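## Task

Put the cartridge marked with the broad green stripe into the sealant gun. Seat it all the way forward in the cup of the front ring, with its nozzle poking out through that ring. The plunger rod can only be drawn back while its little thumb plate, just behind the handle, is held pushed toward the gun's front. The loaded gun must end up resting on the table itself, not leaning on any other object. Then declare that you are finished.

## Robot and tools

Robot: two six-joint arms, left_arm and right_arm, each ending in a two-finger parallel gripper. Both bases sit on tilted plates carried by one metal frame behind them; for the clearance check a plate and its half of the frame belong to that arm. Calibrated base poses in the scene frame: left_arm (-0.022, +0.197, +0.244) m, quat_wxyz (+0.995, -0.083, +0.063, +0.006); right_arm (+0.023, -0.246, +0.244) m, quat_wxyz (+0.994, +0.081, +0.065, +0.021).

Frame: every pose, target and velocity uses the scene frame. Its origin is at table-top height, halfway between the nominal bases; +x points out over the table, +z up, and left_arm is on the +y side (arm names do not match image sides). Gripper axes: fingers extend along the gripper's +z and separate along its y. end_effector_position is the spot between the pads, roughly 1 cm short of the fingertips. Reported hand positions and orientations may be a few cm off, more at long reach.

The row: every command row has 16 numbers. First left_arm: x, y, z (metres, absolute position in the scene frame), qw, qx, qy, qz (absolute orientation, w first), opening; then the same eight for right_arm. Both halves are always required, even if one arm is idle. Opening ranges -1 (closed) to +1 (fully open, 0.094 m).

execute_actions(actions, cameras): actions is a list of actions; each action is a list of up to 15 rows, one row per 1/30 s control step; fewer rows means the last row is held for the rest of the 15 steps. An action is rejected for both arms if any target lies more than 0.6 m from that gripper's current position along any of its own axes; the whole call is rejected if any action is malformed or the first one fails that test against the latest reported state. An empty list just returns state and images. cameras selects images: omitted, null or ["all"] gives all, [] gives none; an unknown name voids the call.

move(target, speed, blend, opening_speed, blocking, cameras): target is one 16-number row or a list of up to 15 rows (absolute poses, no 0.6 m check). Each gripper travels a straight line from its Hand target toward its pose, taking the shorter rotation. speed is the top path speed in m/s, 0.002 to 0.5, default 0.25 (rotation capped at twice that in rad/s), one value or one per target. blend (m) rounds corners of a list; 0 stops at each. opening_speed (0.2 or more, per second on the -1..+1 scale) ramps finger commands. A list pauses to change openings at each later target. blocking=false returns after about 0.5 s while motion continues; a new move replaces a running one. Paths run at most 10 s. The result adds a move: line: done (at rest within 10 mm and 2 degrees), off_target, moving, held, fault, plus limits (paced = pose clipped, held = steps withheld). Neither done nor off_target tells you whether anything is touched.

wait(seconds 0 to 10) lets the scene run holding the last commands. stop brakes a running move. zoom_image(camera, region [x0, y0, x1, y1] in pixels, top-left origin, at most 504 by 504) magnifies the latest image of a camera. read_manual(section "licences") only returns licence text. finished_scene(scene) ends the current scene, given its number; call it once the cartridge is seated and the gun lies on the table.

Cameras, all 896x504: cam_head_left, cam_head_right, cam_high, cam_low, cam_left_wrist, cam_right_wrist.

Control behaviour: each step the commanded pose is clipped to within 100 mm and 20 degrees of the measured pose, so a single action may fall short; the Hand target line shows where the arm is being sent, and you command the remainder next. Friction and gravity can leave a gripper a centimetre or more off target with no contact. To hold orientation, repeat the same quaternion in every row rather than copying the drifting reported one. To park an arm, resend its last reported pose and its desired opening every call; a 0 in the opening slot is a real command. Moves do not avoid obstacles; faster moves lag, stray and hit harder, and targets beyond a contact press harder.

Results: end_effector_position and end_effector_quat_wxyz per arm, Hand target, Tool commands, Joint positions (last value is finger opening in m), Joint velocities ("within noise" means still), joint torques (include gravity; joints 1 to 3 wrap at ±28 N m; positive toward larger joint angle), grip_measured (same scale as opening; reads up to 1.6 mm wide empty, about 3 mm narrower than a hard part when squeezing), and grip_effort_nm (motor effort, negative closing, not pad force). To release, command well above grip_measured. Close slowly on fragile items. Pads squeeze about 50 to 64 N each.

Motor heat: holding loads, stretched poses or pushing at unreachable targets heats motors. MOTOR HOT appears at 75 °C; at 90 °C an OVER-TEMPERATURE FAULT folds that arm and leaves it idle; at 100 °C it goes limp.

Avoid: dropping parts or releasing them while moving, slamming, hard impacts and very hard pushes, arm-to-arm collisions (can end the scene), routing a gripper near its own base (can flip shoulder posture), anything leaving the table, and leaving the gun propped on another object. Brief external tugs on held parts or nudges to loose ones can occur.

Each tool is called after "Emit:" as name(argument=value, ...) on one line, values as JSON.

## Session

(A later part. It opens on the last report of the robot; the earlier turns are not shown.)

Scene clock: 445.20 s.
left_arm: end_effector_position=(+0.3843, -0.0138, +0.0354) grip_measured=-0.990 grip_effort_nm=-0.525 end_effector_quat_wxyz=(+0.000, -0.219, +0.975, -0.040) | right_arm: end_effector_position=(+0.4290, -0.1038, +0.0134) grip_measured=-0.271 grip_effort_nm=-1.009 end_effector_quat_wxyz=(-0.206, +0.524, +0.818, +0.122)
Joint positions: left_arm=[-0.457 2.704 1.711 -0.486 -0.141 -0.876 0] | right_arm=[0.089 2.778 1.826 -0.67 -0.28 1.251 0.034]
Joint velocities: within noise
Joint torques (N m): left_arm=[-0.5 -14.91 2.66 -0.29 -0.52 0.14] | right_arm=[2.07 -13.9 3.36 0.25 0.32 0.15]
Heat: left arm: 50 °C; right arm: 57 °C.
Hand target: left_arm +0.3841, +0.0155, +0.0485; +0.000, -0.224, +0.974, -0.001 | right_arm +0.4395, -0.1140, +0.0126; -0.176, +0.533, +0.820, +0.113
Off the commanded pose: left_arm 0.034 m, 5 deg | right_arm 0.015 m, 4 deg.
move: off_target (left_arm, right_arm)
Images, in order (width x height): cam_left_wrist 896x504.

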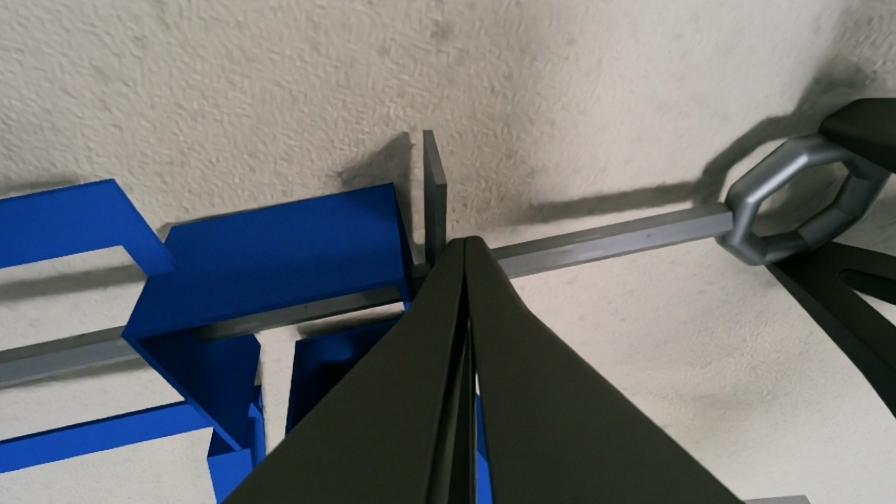

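Emit:
move(target=[[0.409, -0.034, 0.090, -0.0157, -0.2244, 0.9717, 0.068, -1, 0.4395, -0.1140, 0.012, -0.1744, 0.5326, 0.8202, 0.1133, -1],[0.409, -0.034, 0.037, -0.0157, -0.2244, 0.9717, 0.068, -1, 0.4395, -0.1140, 0.012, -0.1744, 0.5326, 0.8202, 0.1133, -1]], speed=[0.1,0.06], cameras=["cam_left_wrist"])

Emit:
move(target=[0.391, 0.005, 0.046, -0.0157, -0.2244, 0.9717, 0.068, -1, 0.4395, -0.1140, 0.012, -0.1744, 0.5326, 0.8202, 0.1133, -1], speed=0.04, cameras=["cam_left_wrist"])

Scene clock: 457.93 s.
left_arm: end_effector_position=(+0.4054, -0.0370, +0.0450) grip_measured=-0.990 grip_effort_nm=-0.510 end_effector_quat_wxyz=(-0.020, -0.220, +0.973, +0.064) | right_arm: end_effector_position=(+0.4292, -0.1040, +0.0132) grip_measured=-0.271 grip_effort_nm=-1.009 end_effector_quat_wxyz=(-0.205, +0.524, +0.818, +0.121)
Joint positions: left_arm=[-0.532 2.998 2.371 -1.037 -0.273 -0.992 0] | right_arm=[0.089 2.778 1.826 -0.67 -0.279 1.253 0.034]
Joint velocities: within noise
Joint torques (N m): left_arm=[-2.48 -10.09 8.39 0.1 -0.12 0.04] | right_arm=[2.07 -13.93 3.38 0.24 0.31 0.14]
Heat: left arm: 53 °C; right arm: 57 °C.
Hand target: left_arm +0.4088, -0.0338, +0.0372; -0.015, -0.225, +0.972, +0.067 | right_arm +0.4396, -0.1140, +0.0126; -0.175, +0.533, +0.820, +0.113
Off the commanded pose: left_arm 0.009 m, 1 deg | right_arm 0.014 m, 4 deg.
move: off_target (right_arm)
Images, in order (width x height): cam_left_wrist 896x504.

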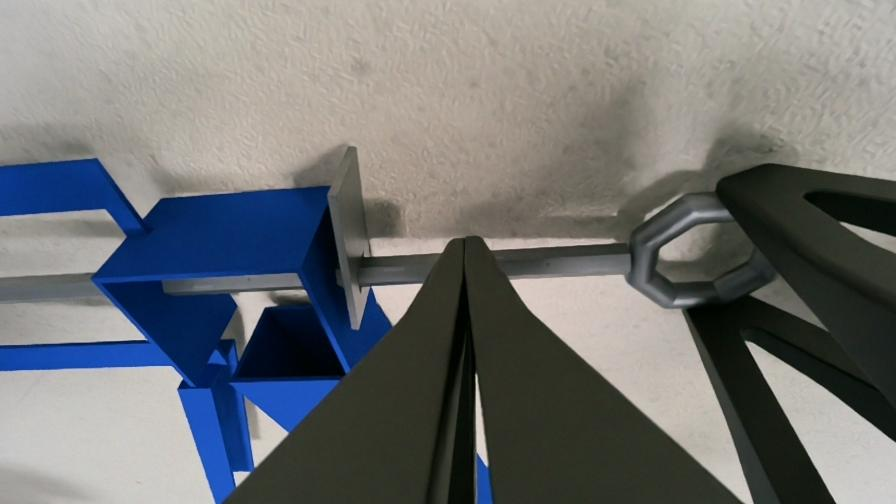

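Scene clock: 459.43 s.
left_arm: end_effector_position=(+0.3880, -0.0165, +0.0249) grip_measured=-0.990 grip_effort_nm=-0.515 end_effector_quat_wxyz=(-0.014, -0.222, +0.974, +0.045) | right_arm: end_effector_position=(+0.4286, -0.1043, +0.0129) grip_measured=-0.271 grip_effort_nm=-1.004 end_effector_quat_wxyz=(-0.206, +0.524, +0.817, +0.121)
Joint positions: left_arm=[-0.497 2.872 2.022 -0.769 -0.255 -0.95 0] | right_arm=[0.089 2.778 1.825 -0.669 -0.278 1.253 0.034]
Joint velocities: within noise
Joint torques (N m): left_arm=[-1.29 -15.84 3.07 -0.43 -0.33 0.09] | right_arm=[2.02 -13.82 3.43 0.25 0.27 0.11]
Heat: left arm: 54 °C; right arm: 57 °C.
Hand target: left_arm +0.3913, +0.0041, +0.0445; -0.016, -0.224, +0.972, +0.068 | right_arm +0.4394, -0.1140, +0.0125; -0.176, +0.533, +0.820, +0.113
Off the commanded pose: left_arm 0.030 m, 3 deg | right_arm 0.015 m, 4 deg.
move: off_target (left_arm, right_arm)
Images, in order (width x height): cam_left_wrist 896x504.

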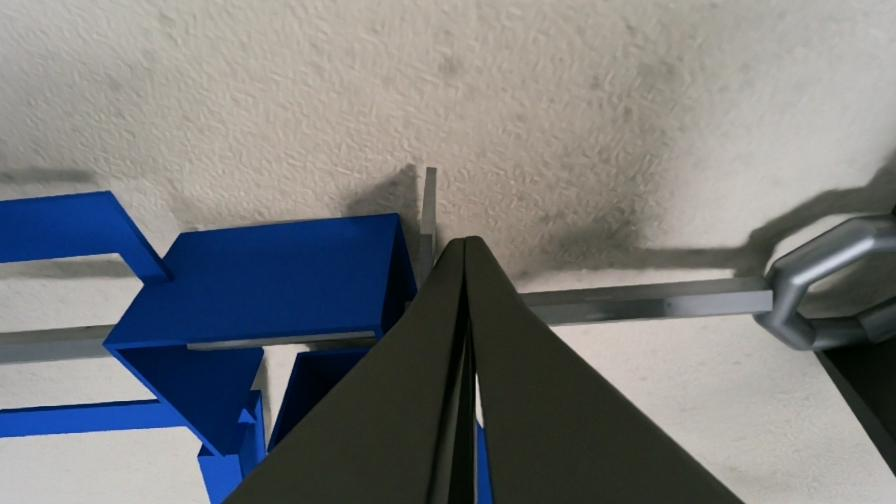

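Emit:
move(target=[0.384, 0.020, 0.052, -0.0157, -0.2244, 0.9717, 0.068, -1, 0.4395, -0.1140, 0.012, -0.1744, 0.5326, 0.8202, 0.1133, -1], speed=0.04, cameras=["cam_left_wrist"])

Emit:
zoom_image(camera="cam_left_wrist", region=[360, 100, 520, 340])

Scene clock: 462.73 s.
left_arm: end_effector_position=(+0.3849, -0.0132, +0.0326) grip_measured=-0.990 grip_effort_nm=-0.520 end_effector_quat_wxyz=(-0.013, -0.222, +0.975, +0.025) | right_arm: end_effector_position=(+0.4284, -0.1024, +0.0136) grip_measured=-0.271 grip_effort_nm=-1.009 end_effector_quat_wxyz=(-0.208, +0.523, +0.817, +0.123)
Joint positions: left_arm=[-0.487 2.801 1.908 -0.694 -0.227 -0.93 0] | right_arm=[0.091 2.778 1.825 -0.669 -0.284 1.253 0.034]
Joint velocities: within noise
Joint torques (N m): left_arm=[-0.54 -15.39 2.96 -0.58 -0.56 0.11] | right_arm=[1.85 -13.9 3.43 0.21 0.34 0.14]
Heat: left arm: 54 °C; right arm: 57 °C.
Hand target: left_arm +0.3844, +0.0181, +0.0502; -0.016, -0.224, +0.972, +0.067 | right_arm +0.4394, -0.1142, +0.0126; -0.176, +0.533, +0.820, +0.113
Off the commanded pose: left_arm 0.038 m, 5 deg | right_arm 0.016 m, 4 deg.
move: off_target (left_arm, right_arm)
Images, in order (width x height): cam_left_wrist 896x504.

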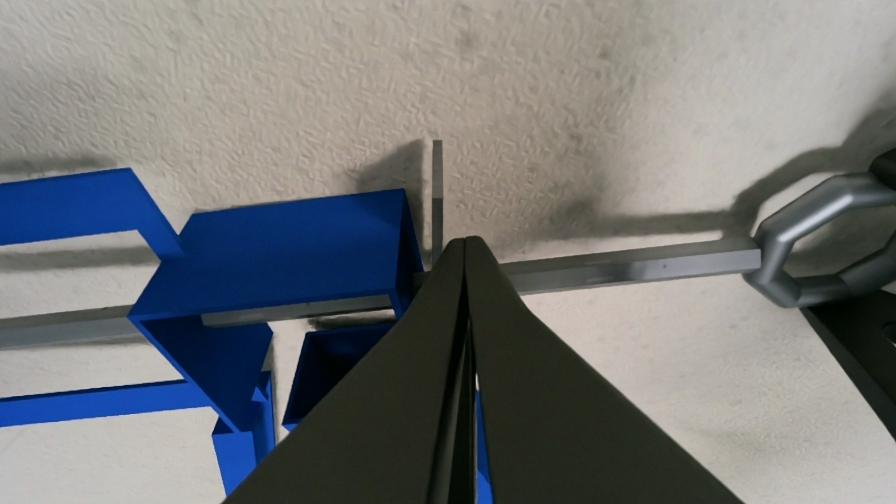

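Scaled by 2.100 from the camera's 896x504 image, which has a finer 1280x720 frame.

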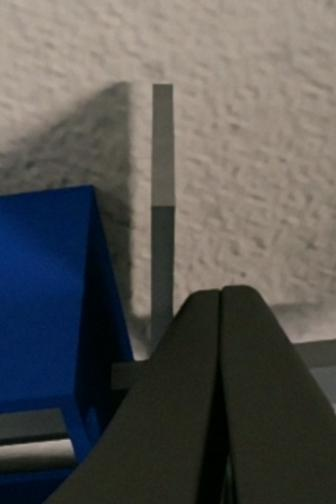

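Emit:
move(target=[0.375, 0.040, 0.050, -0.0157, -0.2244, 0.9717, 0.068, -1, 0.4480, -0.1320, 0.012, -0.1744, 0.5326, 0.8202, 0.1133, -1], speed=0.04, cameras=["cam_left_wrist"])

Emit:
zoom_image(camera="cam_left_wrist", region=[360, 100, 520, 340])

Scene clock: 469.40 s.
left_arm: end_effector_position=(+0.3828, -0.0076, +0.0345) grip_measured=-0.990 grip_effort_nm=-0.520 end_effector_quat_wxyz=(-0.007, -0.219, +0.976, -0.002) | right_arm: end_effector_position=(+0.4283, -0.1006, +0.0160) grip_measured=-0.271 grip_effort_nm=-1.013 end_effector_quat_wxyz=(-0.215, +0.515, +0.819, +0.133)
Joint positions: left_arm=[-0.466 2.739 1.786 -0.586 -0.193 -0.895 0] | right_arm=[0.087 2.778 1.829 -0.678 -0.308 1.231 0.034]
Joint velocities: within noise
Joint torques (N m): left_arm=[0.4 -14.84 2.22 -0.76 -0.88 0.14] | right_arm=[-1.22 -13.44 6.16 -0.09 0.55 -0.05]
Heat: left arm: 58 °C; right arm: 57 °C.
Hand target: left_arm +0.3759, +0.0365, +0.0481; -0.016, -0.222, +0.973, +0.065 | right_arm +0.4468, -0.1321, +0.0132; -0.175, +0.533, +0.820, +0.113
Off the commanded pose: left_arm 0.051 m, 8 deg | right_arm 0.037 m, 6 deg.
move: off_target (left_arm, right_arm)
Images, in order (width x height): cam_left_wrist 896x504.

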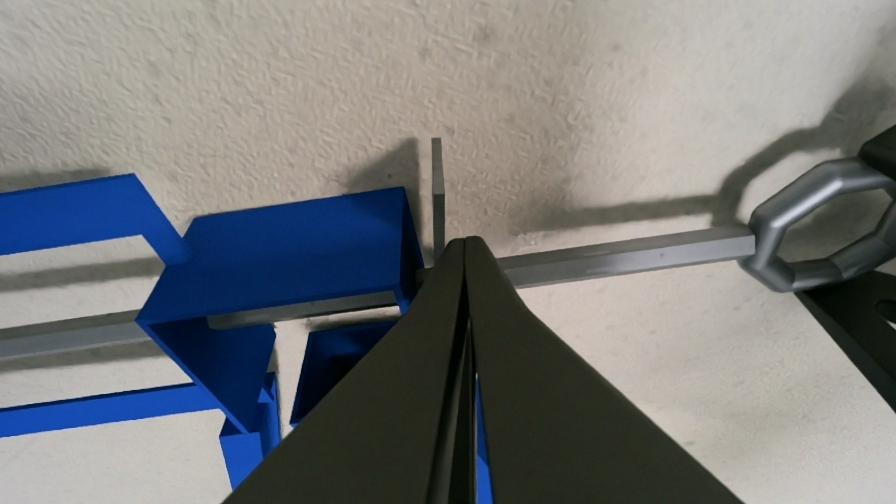

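Scaled by 2.100 from the camera's 896x504 image, which has a finer 1280x720 frame.

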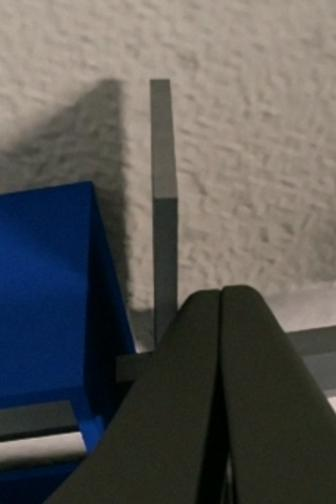

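Emit:
wait(seconds=0.1, cameras=["cam_low","cam_right_wrist","cam_high"])

Scene clock: 475.43 s.
left_arm: end_effector_position=(+0.3828, -0.0076, +0.0346) grip_measured=-0.990 grip_effort_nm=-0.530 end_effector_quat_wxyz=(-0.007, -0.219, +0.976, -0.002) | right_arm: end_effector_position=(+0.4283, -0.1006, +0.0160) grip_measured=-0.271 grip_effort_nm=-1.009 end_effector_quat_wxyz=(-0.215, +0.515, +0.819, +0.133)
Joint positions: left_arm=[-0.466 2.738 1.786 -0.586 -0.193 -0.894 0] | right_arm=[0.087 2.778 1.829 -0.678 -0.308 1.231 0.034]
Joint velocities: within noise
Joint torques (N m): left_arm=[0.29 -14.86 2.41 -0.74 -0.87 0.1] | right_arm=[-1.21 -13.34 6.2 -0.09 0.57 -0.06]
Heat: left arm: 60 °C; right arm: 57 °C.
Hand target: left_arm +0.3759, +0.0366, +0.0482; -0.016, -0.222, +0.973, +0.065 | right_arm +0.4468, -0.1321, +0.0132; -0.175, +0.534, +0.820, +0.113
Tool commands: left_gripper/opening=-1.0 right_gripper/opening=-1.0
Off the commanded pose: left_arm 0.051 m, 8 deg | right_arm 0.037 m, 6 deg.
wait: 0.10 s; at rest from the start
Images, in order (width x height): cam_high 896x504, cam_low 896x504, cam_right_wrist 896x504.

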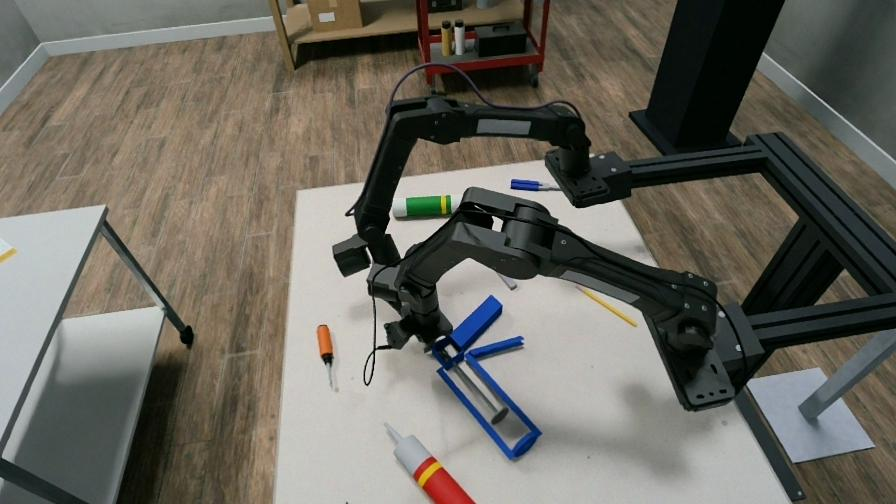

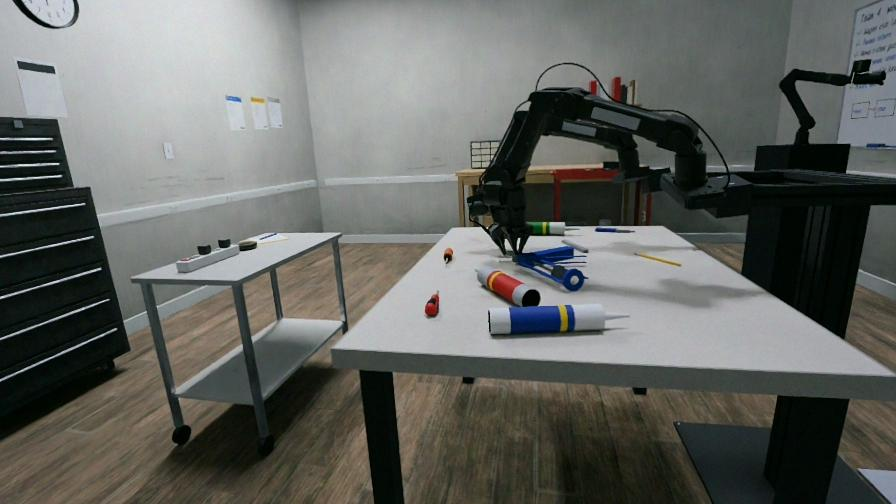

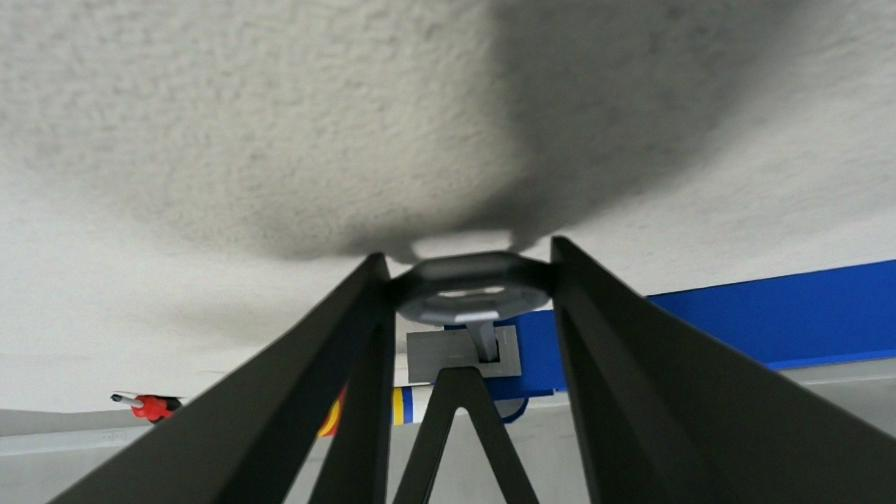

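Emit:
zoom_image(camera="cam_right_wrist", region=[380, 290, 580, 430])

Scaled by 2.520 from the camera's 896x504 image, which has a finer 1280x720 frame.

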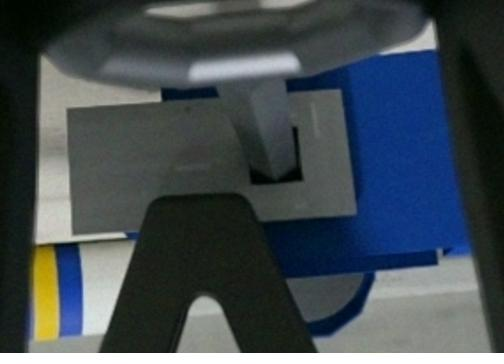

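Emit:
move(target=[0.385, 0.040, 0.046, -0.0157, -0.2244, 0.9717, 0.068, -1, 0.4480, -0.1320, 0.012, -0.1744, 0.5326, 0.8202, 0.1133, -1], speed=0.06, cameras=["cam_left_wrist","cam_right_wrist"])

Scene clock: 494.03 s.
left_arm: end_effector_position=(+0.3886, -0.0054, +0.0369) grip_measured=-0.990 grip_effort_nm=-0.530 end_effector_quat_wxyz=(-0.007, -0.219, +0.976, -0.006) | right_arm: end_effector_position=(+0.4283, -0.1006, +0.0160) grip_measured=-0.271 grip_effort_nm=-1.004 end_effector_quat_wxyz=(-0.215, +0.515, +0.819, +0.133)
Joint positions: left_arm=[-0.455 2.738 1.804 -0.598 -0.186 -0.883 0] | right_arm=[0.087 2.778 1.829 -0.678 -0.308 1.231 0.034]
Joint velocities: within noise
Joint torques (N m): left_arm=[0.44 -12.82 5.2 -0.78 -0.9 0.15] | right_arm=[-1.21 -13.45 6.26 -0.08 0.54 -0.05]
Heat: left arm: 63 °C; right arm: 57 °C.
Hand target: left_arm +0.3854, +0.0372, +0.0456; -0.014, -0.222, +0.973, +0.063 | right_arm +0.4468, -0.1321, +0.0132; -0.175, +0.534, +0.820, +0.113
Off the commanded pose: left_arm 0.046 m, 9 deg | right_arm 0.037 m, 6 deg.
move: off_target (left_arm, right_arm)
Images, in order (width x height): cam_left_wrist 896x504, cam_right_wrist 896x504.

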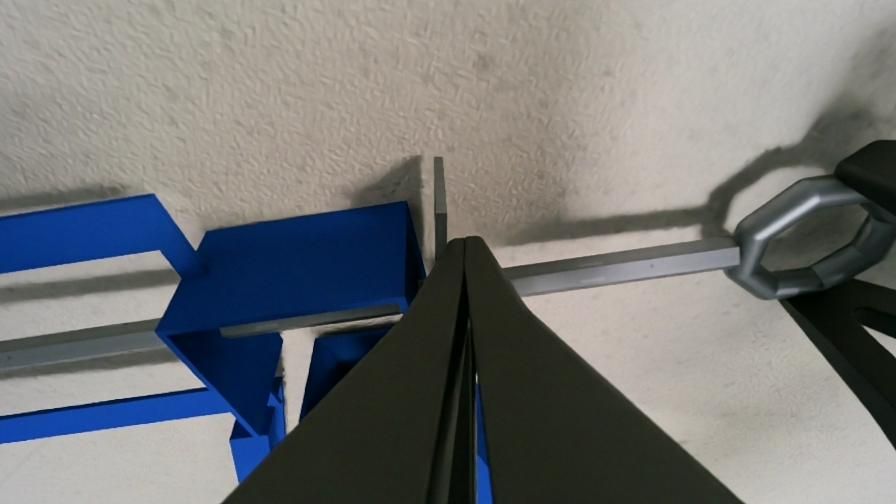

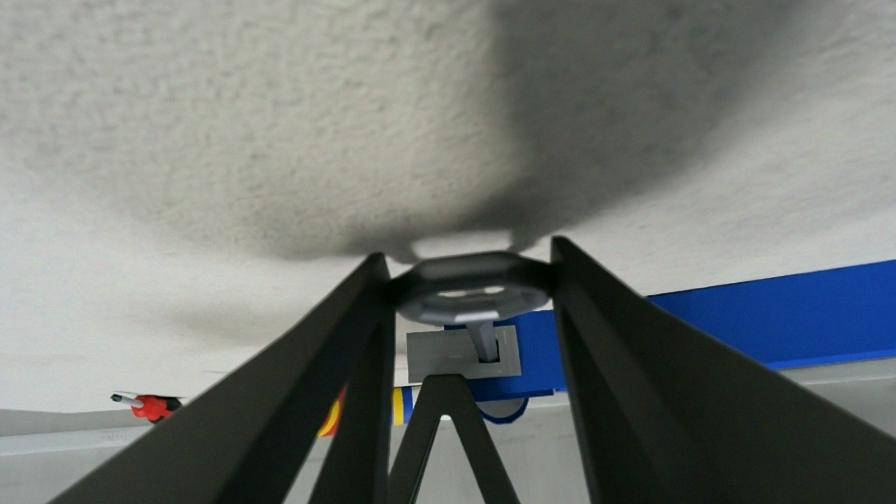

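Emit:
move(target=[[0.412, -0.018, 0.070, -0.0157, -0.2244, 0.9717, 0.068, -1, 0.4395, -0.1140, 0.012, -0.1744, 0.5326, 0.8202, 0.1133, -1],[0.416, -0.025, 0.080, -0.0157, -0.2244, 0.9717, 0.068, -1, 0.4395, -0.1140, 0.012, -0.1744, 0.5326, 0.8202, 0.1133, -1],[0.416, -0.025, 0.026, -0.0157, -0.2244, 0.9717, 0.068, -1, 0.4395, -0.1140, 0.012, -0.1744, 0.5326, 0.8202, 0.1133, -1]], speed=[0.08,0.1,0.06], cameras=["cam_left_wrist","cam_right_wrist"])

Scene clock: 502.17 s.
left_arm: end_effector_position=(+0.4137, -0.0262, +0.0337) grip_measured=-0.990 grip_effort_nm=-0.515 end_effector_quat_wxyz=(-0.019, -0.224, +0.972, +0.065) | right_arm: end_effector_position=(+0.4295, -0.1078, +0.0128) grip_measured=-0.271 grip_effort_nm=-1.004 end_effector_quat_wxyz=(-0.208, +0.527, +0.815, +0.123)
Joint positions: left_arm=[-0.502 3.035 2.415 -1.036 -0.277 -0.968 0] | right_arm=[0.078 2.778 1.826 -0.671 -0.285 1.249 0.034]
Joint velocities: within noise
Joint torques (N m): left_arm=[-2.96 -10.13 8.49 0.07 -0.13 0.06] | right_arm=[2.97 -13.83 3.33 0.24 0.32 0.15]
Heat: left arm: 60 °C; right arm: 57 °C.
Hand target: left_arm +0.4157, -0.0248, +0.0261; -0.015, -0.224, +0.972, +0.068 | right_arm +0.4396, -0.1140, +0.0126; -0.176, +0.533, +0.820, +0.113
Off the commanded pose: left_arm 0.008 m, 1 deg | right_arm 0.012 m, 4 deg.
move: off_target (right_arm)
Images, in order (width x height): cam_left_wrist 896x504, cam_right_wrist 896x504.

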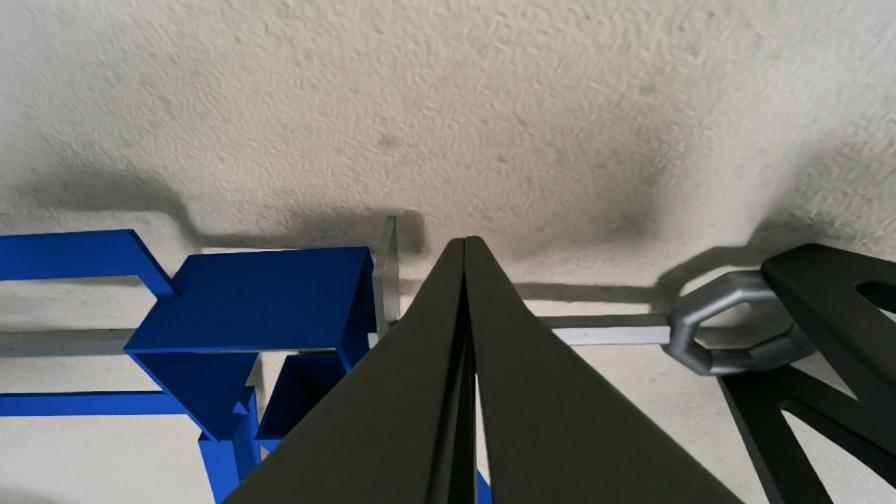

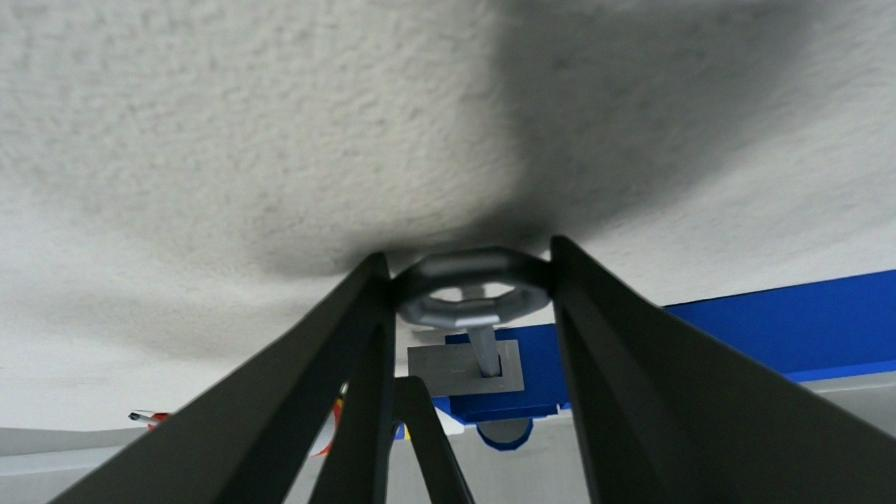

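Emit:
move(target=[0.400, 0.001, 0.026, -0.0157, -0.2244, 0.9717, 0.068, -1, 0.4395, -0.1140, 0.012, -0.1744, 0.5326, 0.8202, 0.1133, -1], speed=0.04, cameras=["cam_left_wrist","cam_right_wrist"])

Scene clock: 505.67 s.
left_arm: end_effector_position=(+0.3966, -0.0184, +0.0140) grip_measured=-0.990 grip_effort_nm=-0.520 end_effector_quat_wxyz=(-0.015, -0.220, +0.974, +0.051) | right_arm: end_effector_position=(+0.4294, -0.1073, +0.0128) grip_measured=-0.271 grip_effort_nm=-1.009 end_effector_quat_wxyz=(-0.207, +0.527, +0.815, +0.123)
Joint positions: left_arm=[-0.491 2.949 2.144 -0.822 -0.264 -0.941 0] | right_arm=[0.08 2.778 1.826 -0.671 -0.283 1.249 0.034]
Joint velocities: within noise
Joint torques (N m): left_arm=[-1.22 -14.69 2.97 -0.23 -0.29 0.09] | right_arm=[2.84 -13.93 3.38 0.25 0.32 0.16]
Heat: left arm: 59 °C; right arm: 58 °C.
Hand target: left_arm +0.4001, +0.0005, +0.0252; -0.016, -0.224, +0.972, +0.068 | right_arm +0.4395, -0.1141, +0.0126; -0.176, +0.533, +0.820, +0.113
Off the commanded pose: left_arm 0.023 m, 2 deg | right_arm 0.012 m, 4 deg.
move: off_target (left_arm, right_arm)
Images, in order (width x height): cam_left_wrist 896x504, cam_right_wrist 896x504.

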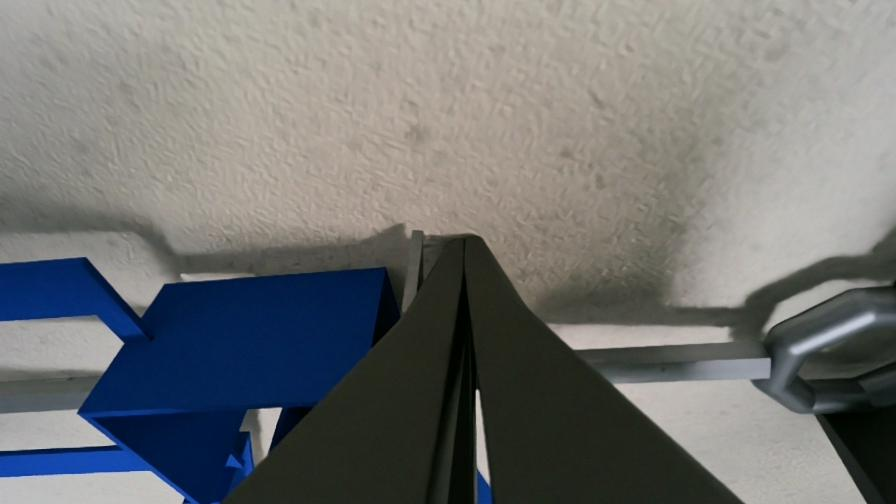

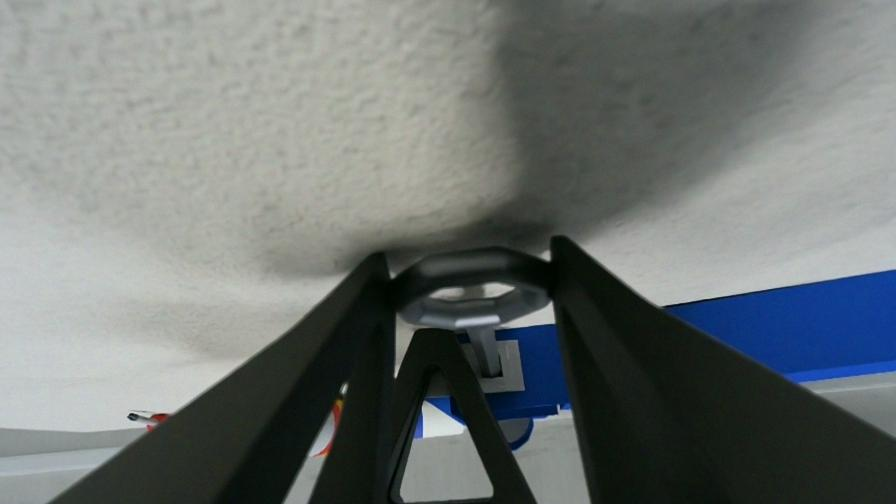

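Emit:
move(target=[0.393, 0.019, 0.040, -0.0157, -0.2244, 0.9717, 0.068, -1, 0.4395, -0.1140, 0.012, -0.1744, 0.5326, 0.8202, 0.1133, -1], speed=0.04, cameras=["cam_left_wrist","cam_right_wrist"])

Emit:
zoom_image(camera="cam_right_wrist", region=[380, 290, 580, 430])

Emit:
zoom_image(camera="cam_left_wrist", region=[360, 100, 520, 340])

Scene clock: 509.40 s.
left_arm: end_effector_position=(+0.3937, -0.0107, +0.0207) grip_measured=-0.990 grip_effort_nm=-0.515 end_effector_quat_wxyz=(-0.011, -0.221, +0.975, +0.031) | right_arm: end_effector_position=(+0.4279, -0.1012, +0.0140) grip_measured=-0.271 grip_effort_nm=-1.009 end_effector_quat_wxyz=(-0.208, +0.521, +0.819, +0.123)
Joint positions: left_arm=[-0.473 2.861 1.99 -0.717 -0.239 -0.917 0] | right_arm=[0.094 2.778 1.826 -0.671 -0.284 1.249 0.034]
Joint velocities: within noise
Joint torques (N m): left_arm=[-0.79 -15.68 2.91 -0.56 -0.48 0.09] | right_arm=[1.58 -13.94 3.38 0.26 0.34 0.14]
Heat: left arm: 58 °C; right arm: 58 °C.
Hand target: left_arm +0.3935, +0.0175, +0.0383; -0.016, -0.224, +0.972, +0.067 | right_arm +0.4394, -0.1142, +0.0126; -0.176, +0.533, +0.820, +0.113
Off the commanded pose: left_arm 0.035 m, 4 deg | right_arm 0.017 m, 4 deg.
move: off_target (left_arm, right_arm)
Images, in order (width x height): cam_left_wrist 896x504, cam_right_wrist 896x504.

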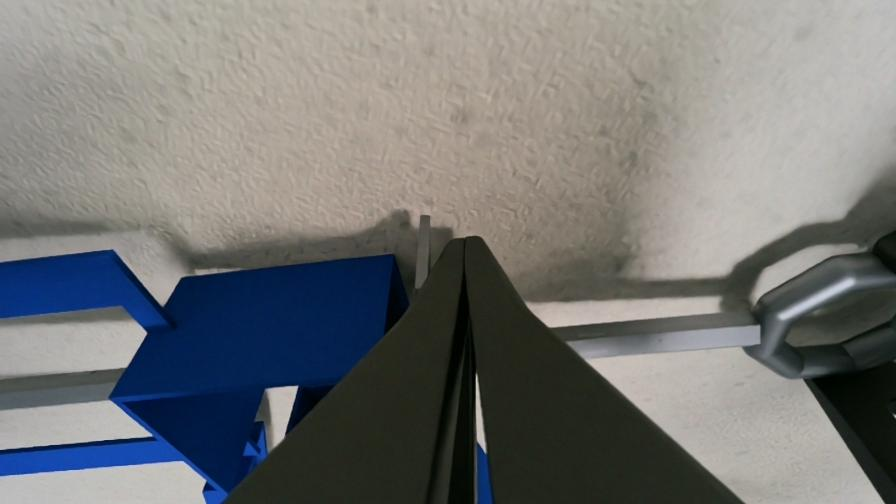

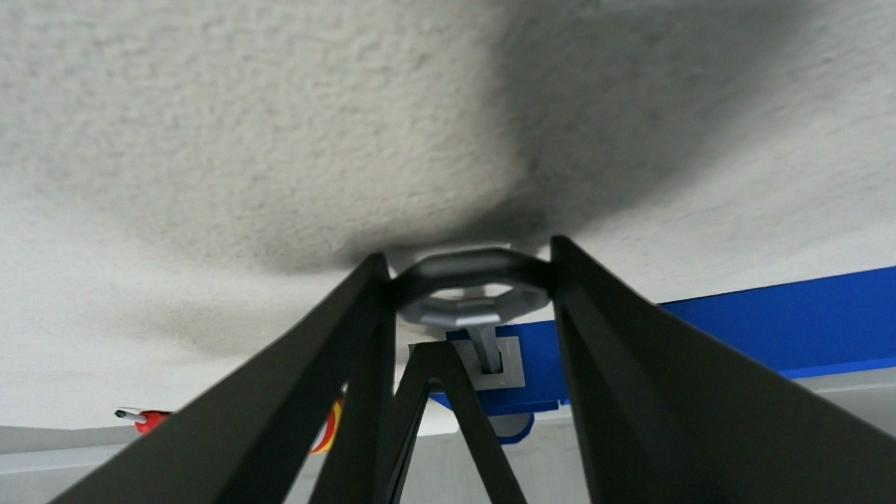

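Scaled by 2.520 from the camera's 896x504 image, which has a finer 1280x720 frame.

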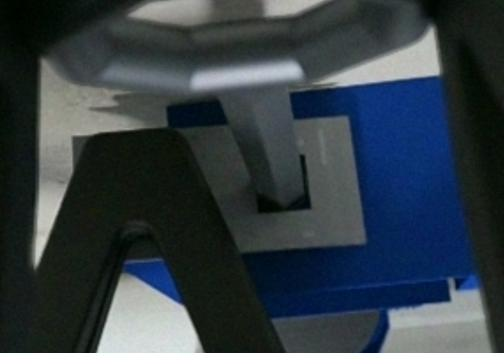

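Scaled by 2.100 from the camera's 896x504 image, which has a finer 1280x720 frame.

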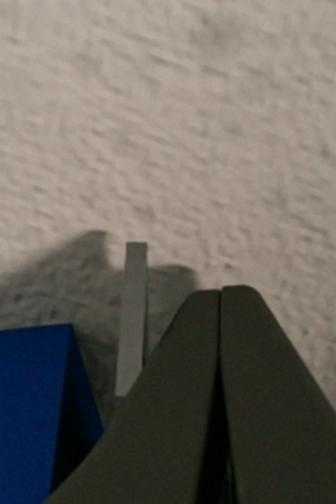

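Emit:
move(target=[0.383, 0.042, 0.042, -0.0195, -0.2237, 0.9685, 0.085, -1, 0.4420, -0.1190, 0.012, -0.1744, 0.5326, 0.8202, 0.1133, -1], speed=0.05, cameras=["cam_left_wrist","cam_right_wrist"])

Emit:
zoom_image(camera="cam_right_wrist", region=[380, 290, 580, 430])

Emit:
zoom_image(camera="cam_left_wrist", region=[360, 100, 520, 340])

Scene clock: 516.27 s.
left_arm: end_effector_position=(+0.3905, -0.0028, +0.0219) grip_measured=-0.990 grip_effort_nm=-0.520 end_effector_quat_wxyz=(-0.007, -0.220, +0.975, +0.021) | right_arm: end_effector_position=(+0.4268, -0.0962, +0.0162) grip_measured=-0.271 grip_effort_nm=-1.004 end_effector_quat_wxyz=(-0.215, +0.515, +0.819, +0.132)
Joint positions: left_arm=[-0.458 2.813 1.894 -0.648 -0.227 -0.893 0] | right_arm=[0.097 2.778 1.826 -0.673 -0.307 1.241 0.034]
Joint velocities: within noise
Joint torques (N m): left_arm=[0.2 -15.39 2.43 -0.85 -0.74 0.09] | right_arm=[0.44 -13.76 4.16 0.15 0.54 0.13]
Heat: left arm: 58 °C; right arm: 58 °C.
Hand target: left_arm +0.3841, +0.0387, +0.0396; -0.019, -0.222, +0.971, +0.082 | right_arm +0.4414, -0.1190, +0.0130; -0.176, +0.533, +0.820, +0.113
Off the commanded pose: left_arm 0.050 m, 8 deg | right_arm 0.028 m, 6 deg.
move: off_target (left_arm, right_arm)
Images, in order (width x height): cam_left_wrist 896x504, cam_right_wrist 896x504.

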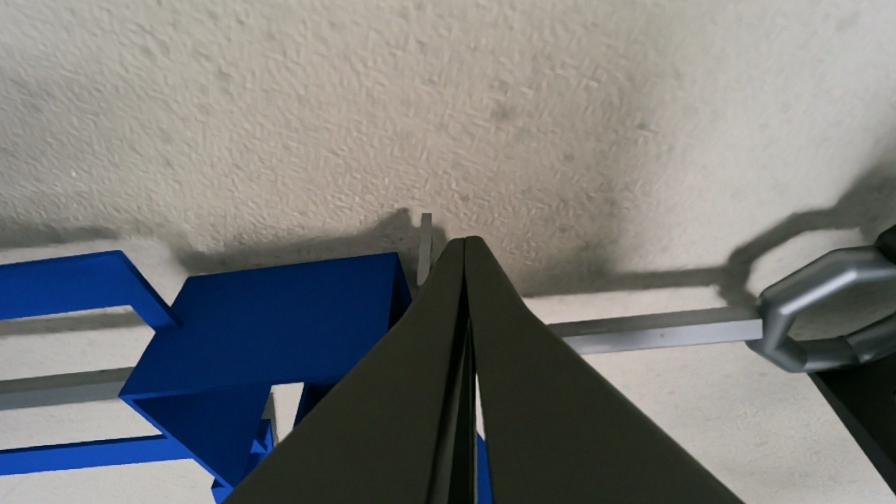

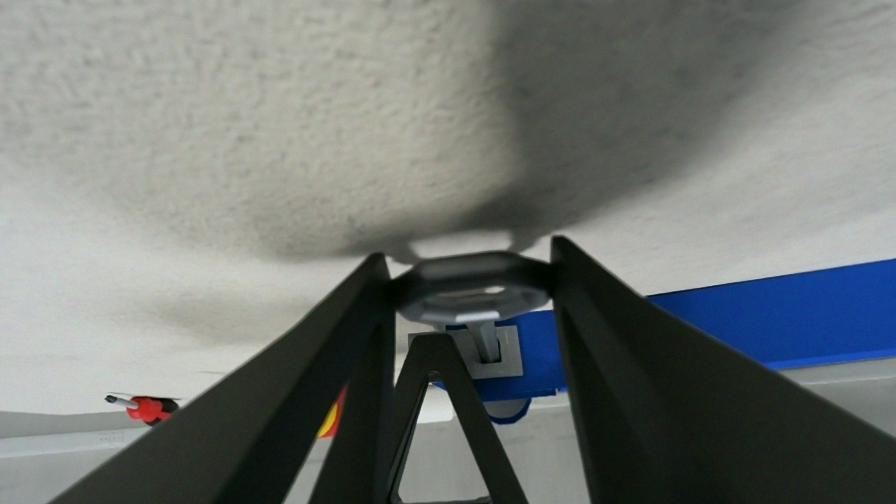

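Scaled by 2.520 from the camera's 896x504 image, which has a finer 1280x720 frame.

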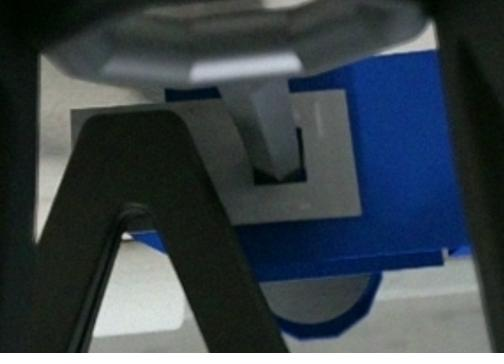

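Scaled by 2.100 from the camera's 896x504 image, which has a finer 1280x720 frame.

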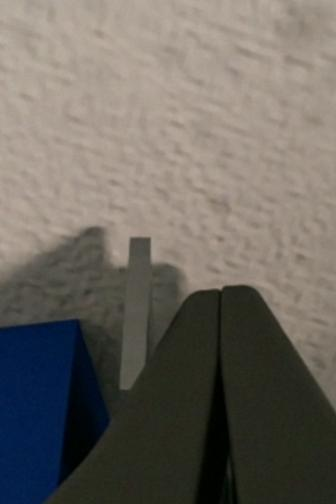

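Emit:
move(target=[0.383, 0.042, 0.048, -0.0195, -0.2237, 0.9685, 0.085, -1, 0.4580, -0.1550, 0.012, -0.1744, 0.5326, 0.8202, 0.1133, -1], speed=0.06, cameras=["cam_left_wrist","cam_right_wrist","cam_high"])

Emit:
zoom_image(camera="cam_high", region=[380, 280, 600, 500])

Scene clock: 532.37 s.
left_arm: end_effector_position=(+0.4039, -0.0121, +0.0344) grip_measured=-0.990 grip_effort_nm=-0.515 end_effector_quat_wxyz=(+0.006, -0.225, +0.974, -0.008) | right_arm: end_effector_position=(+0.4369, -0.1124, +0.0212) grip_measured=-0.271 grip_effort_nm=-1.009 end_effector_quat_wxyz=(-0.219, +0.506, +0.822, +0.146)
Joint positions: left_arm=[-0.458 2.783 1.893 -0.62 -0.199 -0.892 0] | right_arm=[0.053 2.78 1.868 -0.722 -0.329 1.174 0.034]
Joint velocities: within noise
Joint torques (N m): left_arm=[-0.23 -14.69 2.09 -1.04 -1 0.07] | right_arm=[-2.65 -12.64 7.76 -0.22 0.76 0.02]
Heat: left arm: 63 °C; right arm: 58 °C.
Hand target: left_arm +0.3858, +0.0373, +0.0462; -0.017, -0.221, +0.972, +0.079 | right_arm +0.4557, -0.1548, +0.0140; -0.175, +0.534, +0.819, +0.114
Off the commanded pose: left_arm 0.060 m, 11 deg | right_arm 0.048 m, 7 deg.
move: off_target (left_arm, right_arm)
Images, in order (width x height): cam_high 896x504, cam_left_wrist 896x504, cam_right_wrist 896x504.

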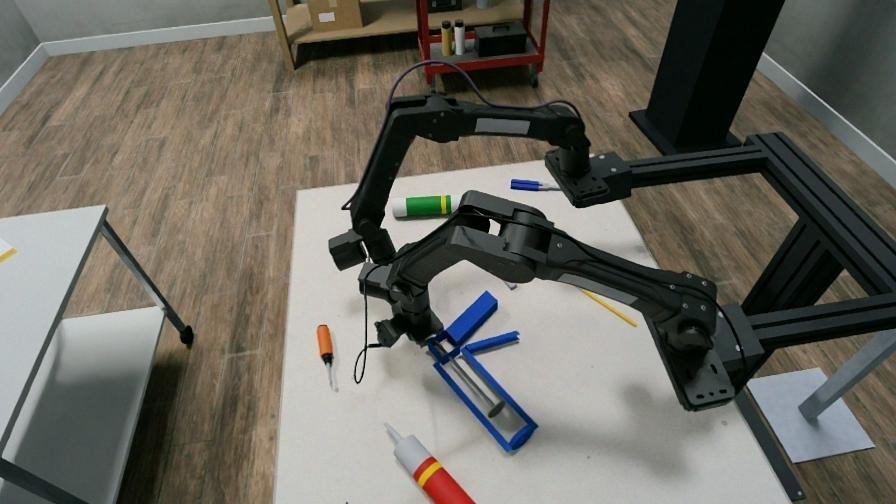

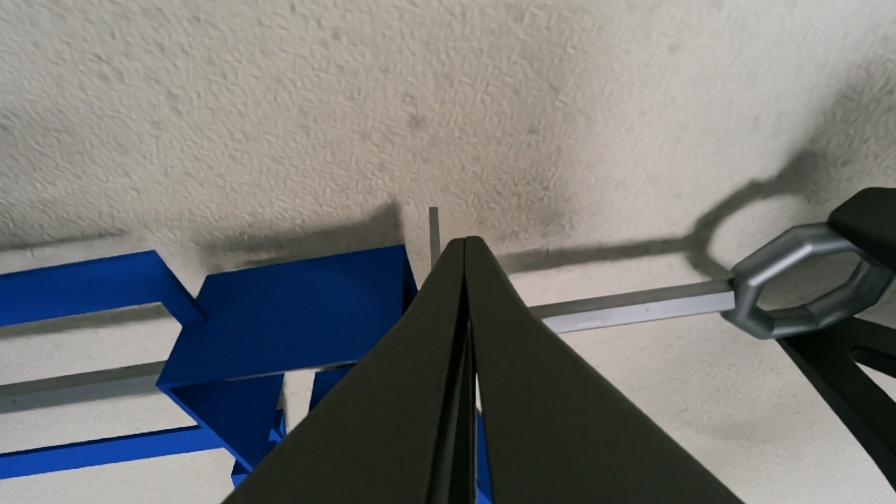

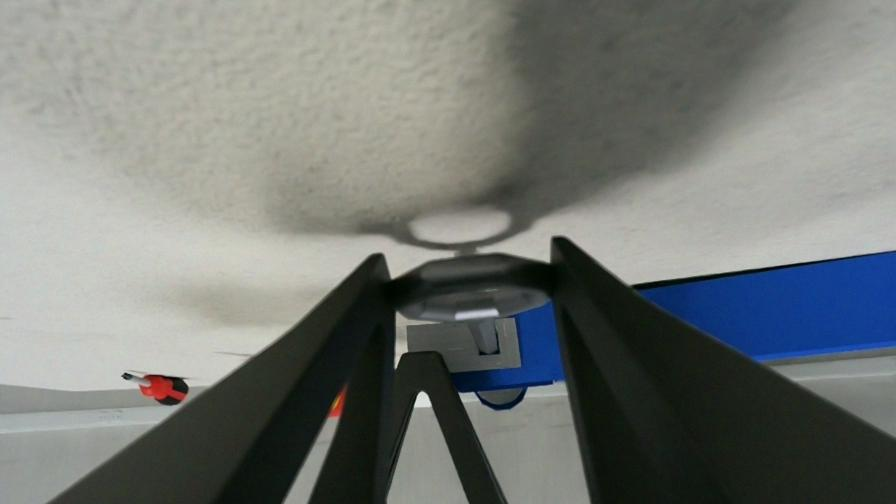

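Scaled by 2.291 from the camera's 896x504 image, which has a finer 1280x720 frame.

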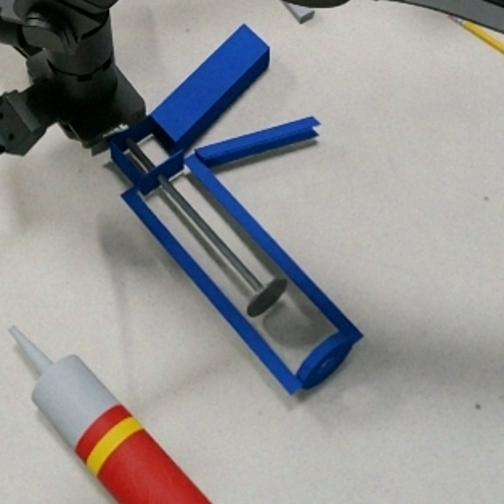

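Emit:
zoom_image(camera="cam_left_wrist", region=[360, 180, 520, 360])

Emit:
zoom_image(camera="cam_right_wrist", region=[380, 290, 580, 430])

Scaled by 2.800 from the camera's 896x504 image, which has a finer 1280x720 frame.

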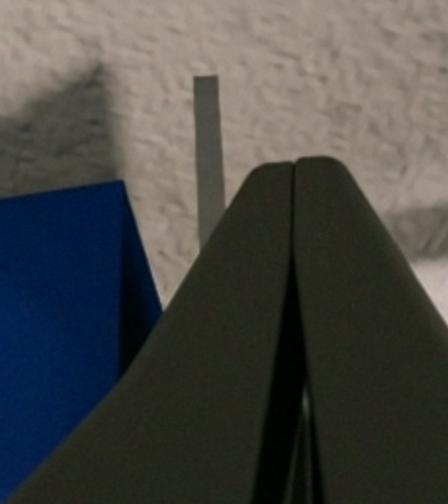

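Scaled by 2.520 from the camera's 896x504 image, which has a finer 1280x720 frame.

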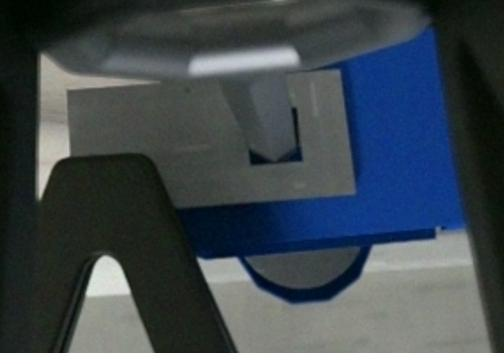

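Emit:
move(target=[0.370, 0.062, 0.042, -0.0234, -0.2229, 0.9651, 0.1014, -1, 0.4480, -0.1320, 0.012, -0.1744, 0.5326, 0.8202, 0.1133, -1], speed=0.06, cameras=["cam_left_wrist","cam_right_wrist"])

Emit:
zoom_image(camera="cam_left_wrist", region=[360, 180, 520, 360])

Emit:
zoom_image(camera="cam_right_wrist", region=[380, 290, 580, 430])

Scene clock: 546.27 s.
left_arm: end_effector_position=(+0.3857, +0.0174, +0.0282) grip_measured=-0.990 grip_effort_nm=-0.520 end_effector_quat_wxyz=(-0.004, -0.226, +0.974, +0.030) | right_arm: end_effector_position=(+0.4359, -0.1170, +0.0155) grip_measured=-0.271 grip_effort_nm=-1.009 end_effector_quat_wxyz=(-0.205, +0.517, +0.821, +0.126)
Joint positions: left_arm=[-0.432 2.75 1.793 -0.611 -0.246 -0.883 0] | right_arm=[0.058 2.78 1.855 -0.703 -0.283 1.204 0.034]
Joint velocities: within noise
Joint torques (N m): left_arm=[-0.12 -13.98 2.03 -0.87 -0.81 0.15] | right_arm=[1.26 -13.33 4.66 0.15 0.34 0.21]
Heat: left arm: 65 °C; right arm: 62 °C.
Hand target: left_arm +0.3716, +0.0587, +0.0405; -0.023, -0.222, +0.970, +0.098 | right_arm +0.4477, -0.1321, +0.0126; -0.175, +0.533, +0.820, +0.113
Off the commanded pose: left_arm 0.049 m, 9 deg | right_arm 0.020 m, 4 deg.
move: off_target (left_arm, right_arm)
Images, in order (width x height): cam_left_wrist 896x504, cam_right_wrist 896x504.

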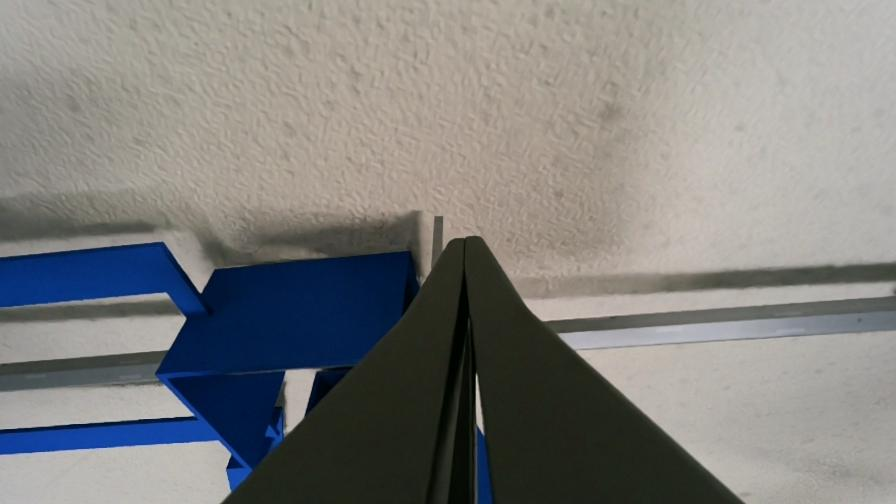

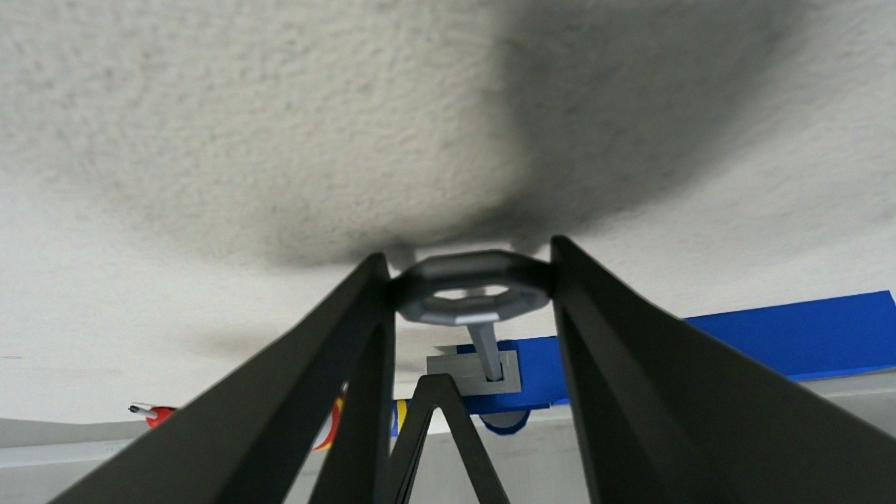

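Scaled by 2.800 from the camera's 896x504 image, which has a finer 1280x720 frame.

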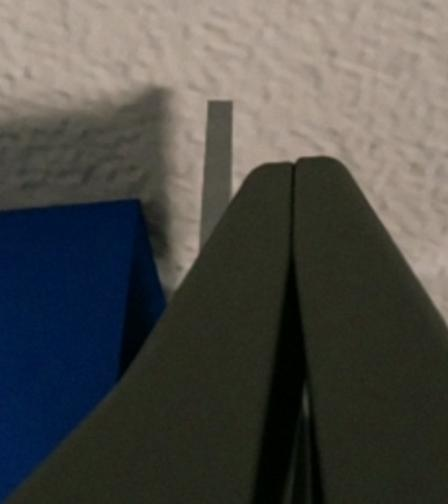

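Scaled by 2.520 from the camera's 896x504 image, which has a finer 1280x720 frame.

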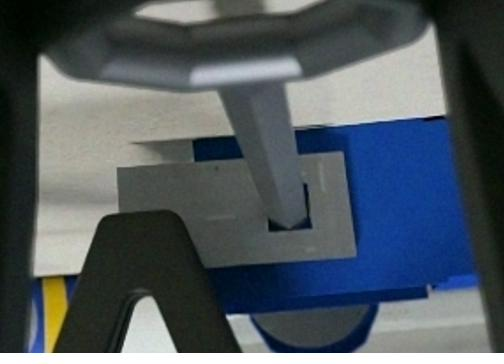

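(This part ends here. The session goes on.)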